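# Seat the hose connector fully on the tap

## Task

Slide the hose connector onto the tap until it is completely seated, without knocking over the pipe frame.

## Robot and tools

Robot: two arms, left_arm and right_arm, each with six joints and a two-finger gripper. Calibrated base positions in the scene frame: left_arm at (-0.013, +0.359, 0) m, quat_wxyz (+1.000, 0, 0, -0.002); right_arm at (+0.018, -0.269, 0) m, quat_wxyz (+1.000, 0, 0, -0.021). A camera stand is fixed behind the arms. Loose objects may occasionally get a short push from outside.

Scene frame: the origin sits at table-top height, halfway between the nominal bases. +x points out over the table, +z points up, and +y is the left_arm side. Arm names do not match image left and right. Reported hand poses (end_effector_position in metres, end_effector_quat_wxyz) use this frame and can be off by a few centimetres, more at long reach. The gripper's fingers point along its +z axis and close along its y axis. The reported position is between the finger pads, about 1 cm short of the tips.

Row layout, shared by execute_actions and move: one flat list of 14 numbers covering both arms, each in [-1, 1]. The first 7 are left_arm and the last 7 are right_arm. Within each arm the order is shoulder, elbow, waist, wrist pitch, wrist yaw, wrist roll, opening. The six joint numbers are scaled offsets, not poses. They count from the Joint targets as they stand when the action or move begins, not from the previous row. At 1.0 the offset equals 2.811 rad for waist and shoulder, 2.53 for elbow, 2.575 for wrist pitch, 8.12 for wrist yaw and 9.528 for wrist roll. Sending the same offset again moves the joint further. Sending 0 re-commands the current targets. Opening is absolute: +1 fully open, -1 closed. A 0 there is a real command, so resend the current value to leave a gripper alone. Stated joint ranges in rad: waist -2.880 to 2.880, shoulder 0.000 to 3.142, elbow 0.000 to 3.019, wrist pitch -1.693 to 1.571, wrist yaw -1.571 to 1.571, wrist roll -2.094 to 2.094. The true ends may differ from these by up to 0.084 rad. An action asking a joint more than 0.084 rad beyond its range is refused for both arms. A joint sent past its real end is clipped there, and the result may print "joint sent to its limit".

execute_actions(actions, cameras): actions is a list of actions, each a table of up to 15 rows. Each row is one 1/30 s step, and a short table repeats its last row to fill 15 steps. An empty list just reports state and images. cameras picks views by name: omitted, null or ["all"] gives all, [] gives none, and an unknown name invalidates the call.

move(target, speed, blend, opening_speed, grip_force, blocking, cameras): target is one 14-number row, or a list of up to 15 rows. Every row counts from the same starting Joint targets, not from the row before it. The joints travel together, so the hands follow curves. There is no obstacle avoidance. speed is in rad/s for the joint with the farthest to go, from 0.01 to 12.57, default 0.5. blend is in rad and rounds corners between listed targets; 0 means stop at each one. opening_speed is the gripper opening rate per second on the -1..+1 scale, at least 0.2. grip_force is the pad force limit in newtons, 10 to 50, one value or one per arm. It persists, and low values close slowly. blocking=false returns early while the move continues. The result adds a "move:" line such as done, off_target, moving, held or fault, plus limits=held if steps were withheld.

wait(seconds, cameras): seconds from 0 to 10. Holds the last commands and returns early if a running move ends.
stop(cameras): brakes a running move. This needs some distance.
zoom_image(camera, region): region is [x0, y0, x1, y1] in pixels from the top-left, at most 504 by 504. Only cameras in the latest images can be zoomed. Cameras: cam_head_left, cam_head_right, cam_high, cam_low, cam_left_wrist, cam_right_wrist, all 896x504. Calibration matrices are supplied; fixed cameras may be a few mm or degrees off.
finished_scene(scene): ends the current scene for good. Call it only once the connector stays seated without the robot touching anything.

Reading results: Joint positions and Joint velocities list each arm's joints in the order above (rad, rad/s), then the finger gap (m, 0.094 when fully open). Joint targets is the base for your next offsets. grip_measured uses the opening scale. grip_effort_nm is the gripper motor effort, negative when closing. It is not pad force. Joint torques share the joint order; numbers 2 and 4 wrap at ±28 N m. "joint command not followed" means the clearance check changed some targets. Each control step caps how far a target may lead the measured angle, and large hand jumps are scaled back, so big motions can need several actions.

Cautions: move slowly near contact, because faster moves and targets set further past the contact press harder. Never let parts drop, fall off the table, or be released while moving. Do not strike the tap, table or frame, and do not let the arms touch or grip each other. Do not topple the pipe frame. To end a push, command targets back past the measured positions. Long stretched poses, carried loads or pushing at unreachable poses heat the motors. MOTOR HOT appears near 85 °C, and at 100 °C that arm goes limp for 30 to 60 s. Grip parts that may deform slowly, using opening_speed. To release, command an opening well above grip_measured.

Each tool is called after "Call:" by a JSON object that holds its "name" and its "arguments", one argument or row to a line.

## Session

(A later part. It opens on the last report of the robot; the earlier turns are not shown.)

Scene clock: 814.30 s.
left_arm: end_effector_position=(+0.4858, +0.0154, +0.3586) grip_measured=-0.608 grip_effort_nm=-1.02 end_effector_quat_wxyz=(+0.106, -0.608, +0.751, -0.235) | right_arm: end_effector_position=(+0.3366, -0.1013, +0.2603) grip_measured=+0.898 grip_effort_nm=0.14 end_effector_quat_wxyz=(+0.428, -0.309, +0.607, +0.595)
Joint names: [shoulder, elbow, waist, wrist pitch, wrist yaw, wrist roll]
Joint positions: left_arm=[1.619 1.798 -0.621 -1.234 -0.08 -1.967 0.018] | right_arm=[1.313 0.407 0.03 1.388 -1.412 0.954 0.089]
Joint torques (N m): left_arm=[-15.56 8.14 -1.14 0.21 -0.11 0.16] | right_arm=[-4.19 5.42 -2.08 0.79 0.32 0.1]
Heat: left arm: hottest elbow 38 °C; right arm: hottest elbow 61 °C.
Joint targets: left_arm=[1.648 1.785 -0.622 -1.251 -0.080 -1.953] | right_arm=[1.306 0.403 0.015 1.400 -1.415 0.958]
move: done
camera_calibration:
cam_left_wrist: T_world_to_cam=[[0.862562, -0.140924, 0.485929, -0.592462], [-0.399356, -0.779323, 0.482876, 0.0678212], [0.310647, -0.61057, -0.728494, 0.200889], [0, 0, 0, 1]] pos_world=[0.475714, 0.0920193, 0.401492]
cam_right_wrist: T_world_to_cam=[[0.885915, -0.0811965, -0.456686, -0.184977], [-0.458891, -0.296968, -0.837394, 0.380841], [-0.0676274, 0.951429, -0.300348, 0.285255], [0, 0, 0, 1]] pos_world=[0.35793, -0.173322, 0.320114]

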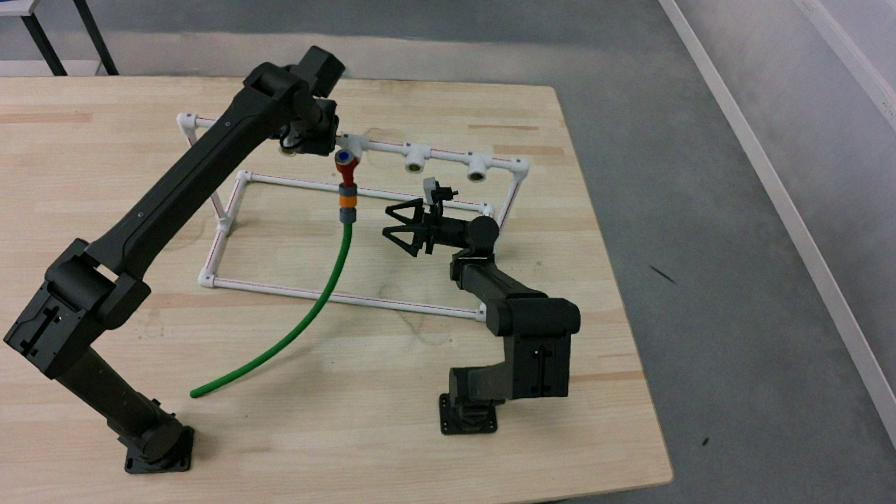

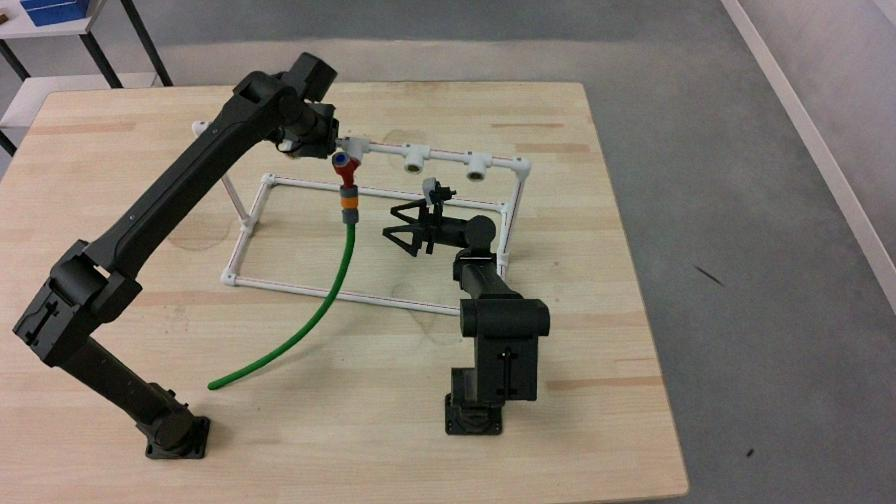

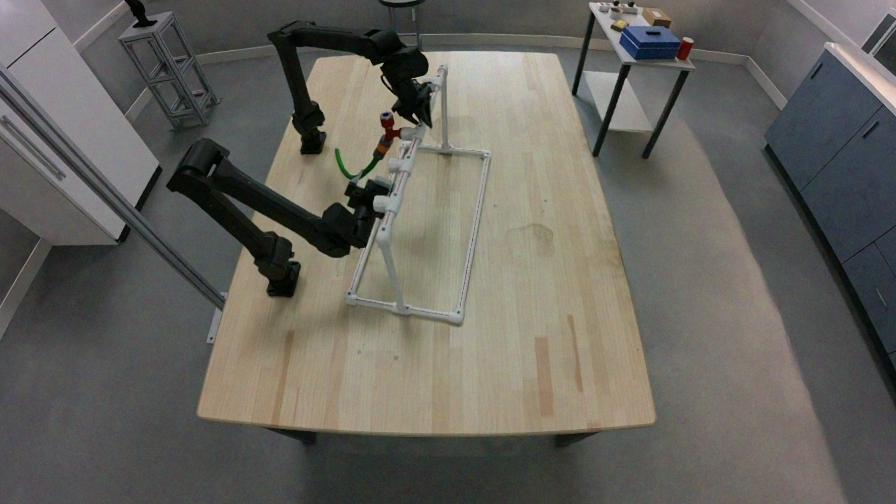

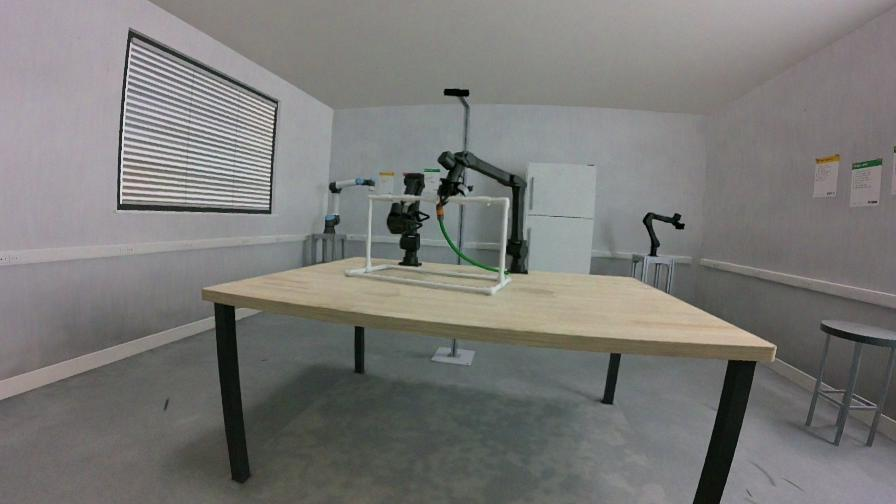

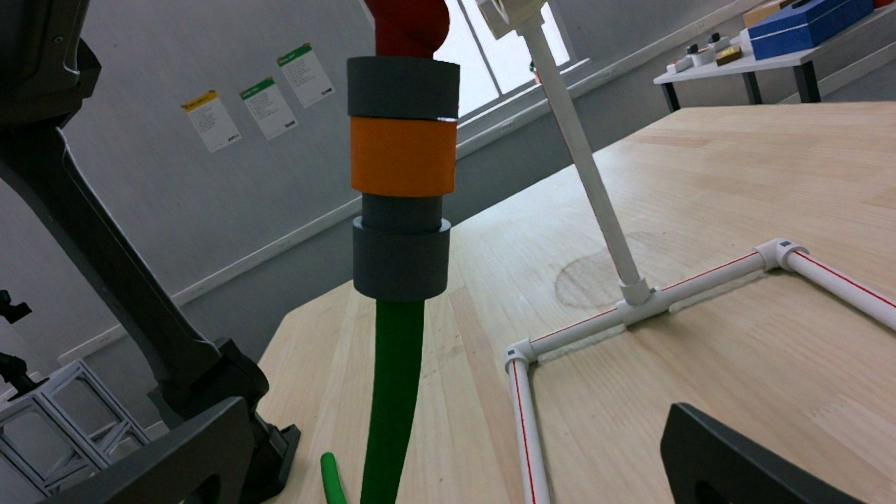

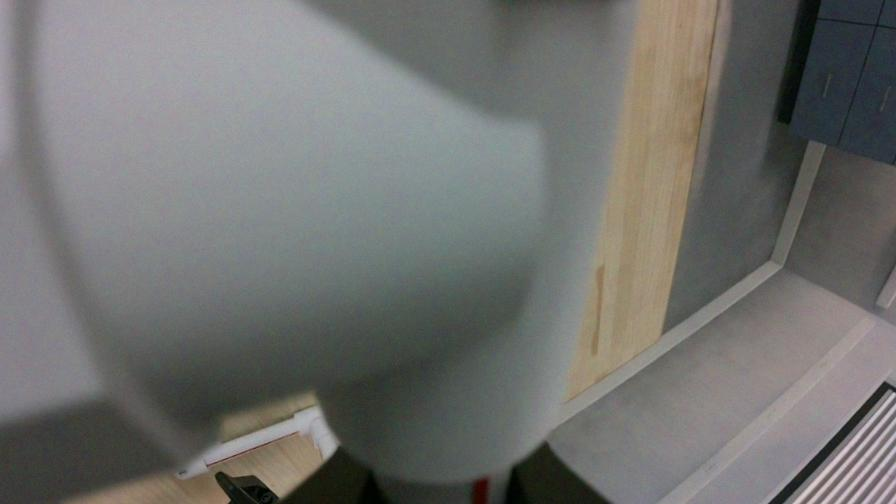

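Call:
{"name": "move", "arguments": {
  "target": [
    [-0.006,0,0,0,0,0,-0.2,0,0,0,0,0,0,0.9],
    [-0.006,0,0,0,0,0,0.4,0,0,0,0,0,0,0.9],
    [-0.063,0.0277,0,-0.0916,0,0,0.4,0,0,0,0,0,0,0.9]
  ],
  "speed": 0.12,
  "opening_speed": 0.6
}}

Scene clock: 825.67 s.
left_arm: end_effector_position=(+0.4160, +0.0658, +0.4015) grip_measured=+0.397 grip_effort_nm=0.15 end_effector_quat_wxyz=(+0.092, -0.613, +0.764, -0.181) | right_arm: end_effector_position=(+0.3366, -0.1013, +0.2603) grip_measured=+0.898 grip_effort_nm=0.14 end_effector_quat_wxyz=(+0.428, -0.309, +0.607, +0.595)
Joint names: [shoulder, elbow, waist, wrist pitch, wrist yaw, wrist roll]
Joint positions: left_arm=[1.49 1.798 -0.621 -1.477 -0.08 -1.961 0.066] | right_arm=[1.313 0.407 0.03 1.388 -1.412 0.954 0.089]
Joint torques (N m): left_arm=[-17.2 13.09 -1.08 0.39 -0.11 0.11] | right_arm=[-4.19 5.44 -2.08 0.84 0.29 0.1]
Heat: left arm: hottest elbow 39 °C; right arm: hottest elbow 58 °C.
Joint targets: left_arm=[1.471 1.855 -0.622 -1.487 -0.080 -1.953] | right_arm=[1.306 0.403 0.015 1.400 -1.414 0.958]
move: off_target (left_arm); left_arm: the elbow is farthest, 0.057 rad from its target
camera_calibration:
cam_left_wrist: T_world_to_cam=[[0.90228, -0.175733, 0.393711, -0.523304], [-0.359684, -0.810317, 0.462615, 0.0520985], [0.237734, -0.55902, -0.794342, 0.338088], [0, 0, 0, 1]] pos_world=[0.410531, 0.139252, 0.450486]
cam_right_wrist: T_world_to_cam=[[0.885915, -0.0811965, -0.456686, -0.184977], [-0.458891, -0.296968, -0.837394, 0.380841], [-0.0676274, 0.951429, -0.300348, 0.285255], [0, 0, 0, 1]] pos_world=[0.35793, -0.173322, 0.320114]

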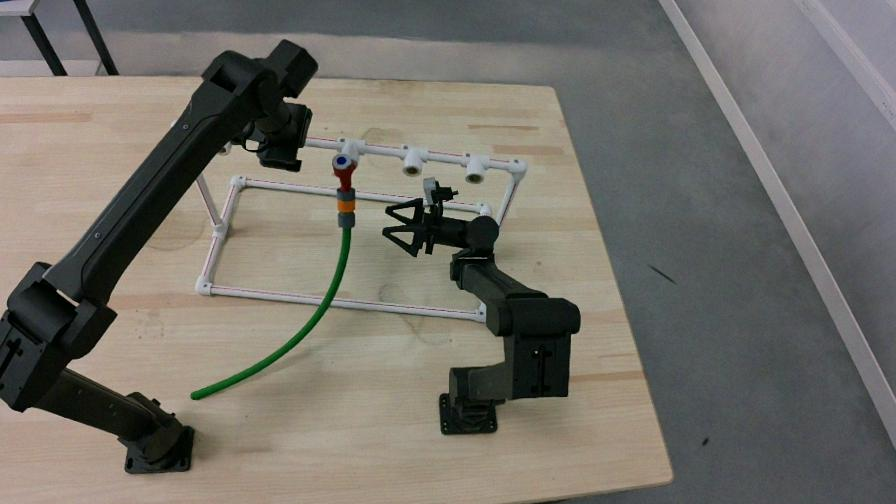

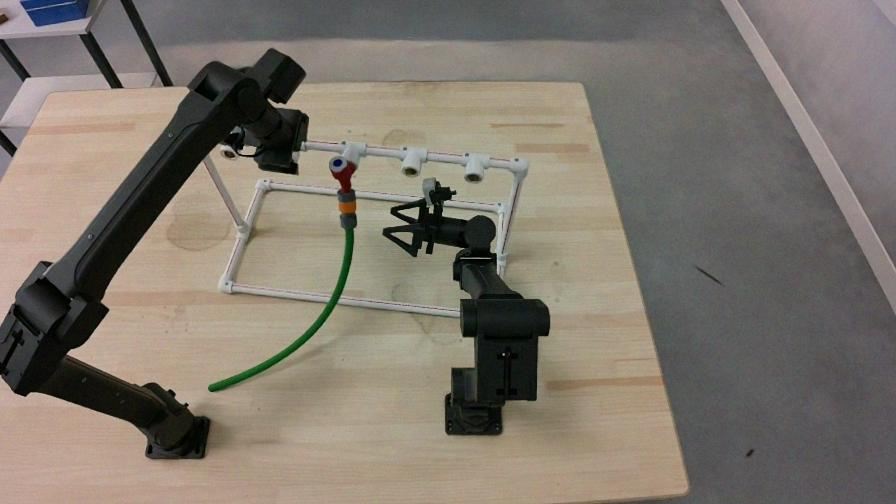

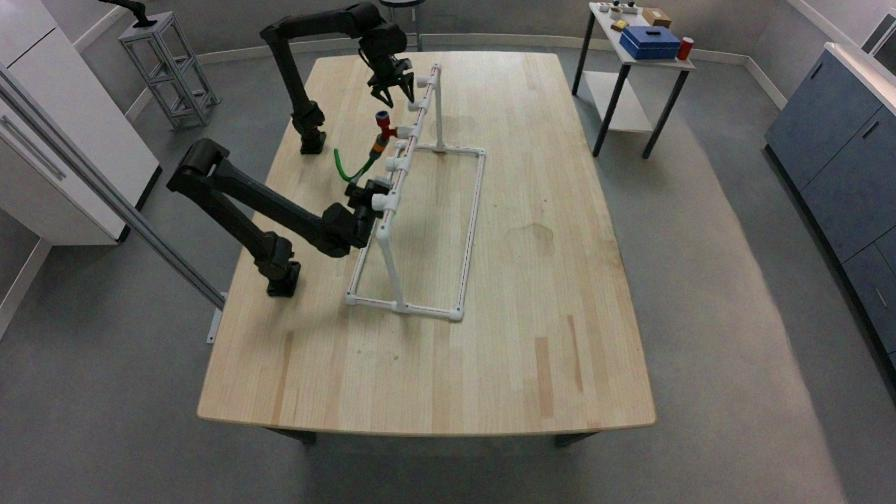

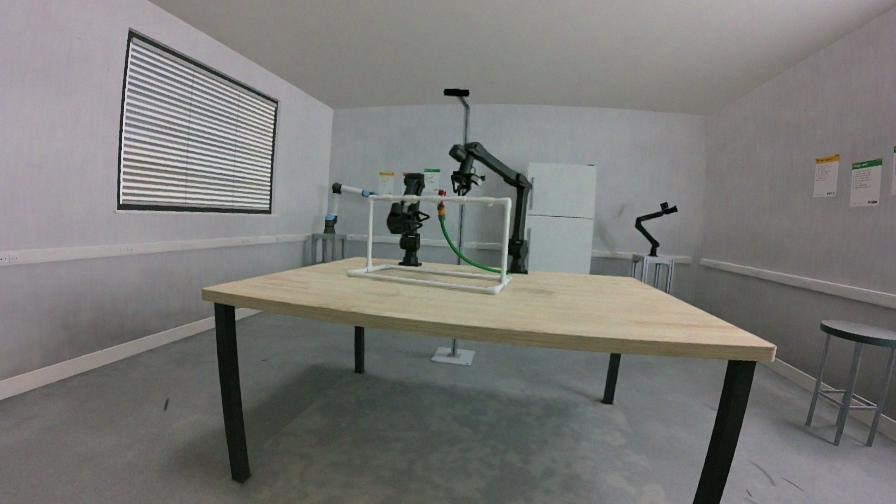

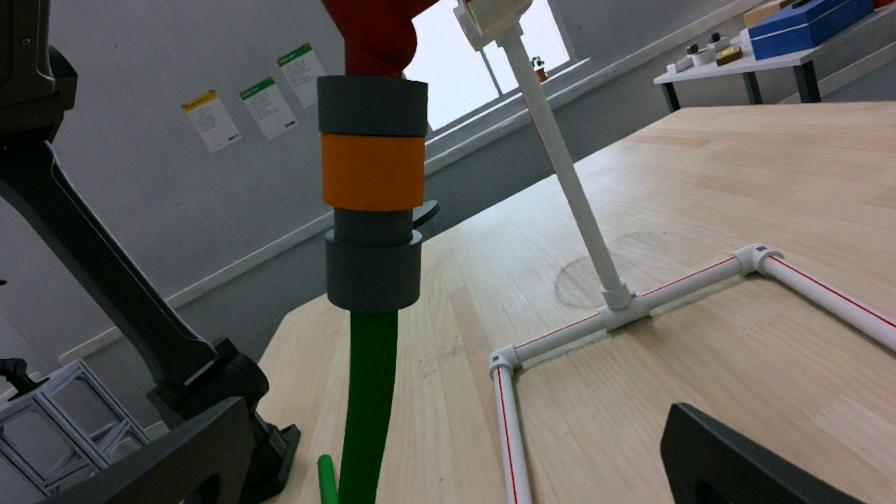

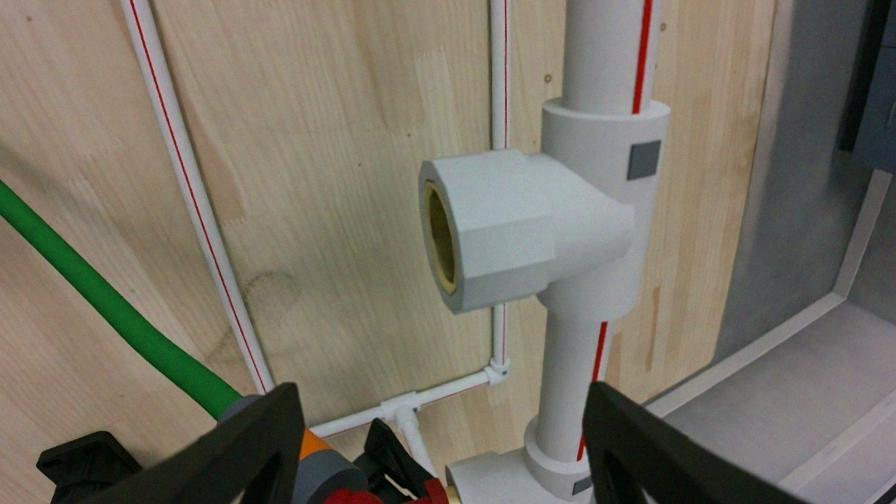

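Clear, and the frame stands.

Call:
{"name": "finished_scene", "arguments": {
  "scene": 2
}}

The scene is finished: the task was done.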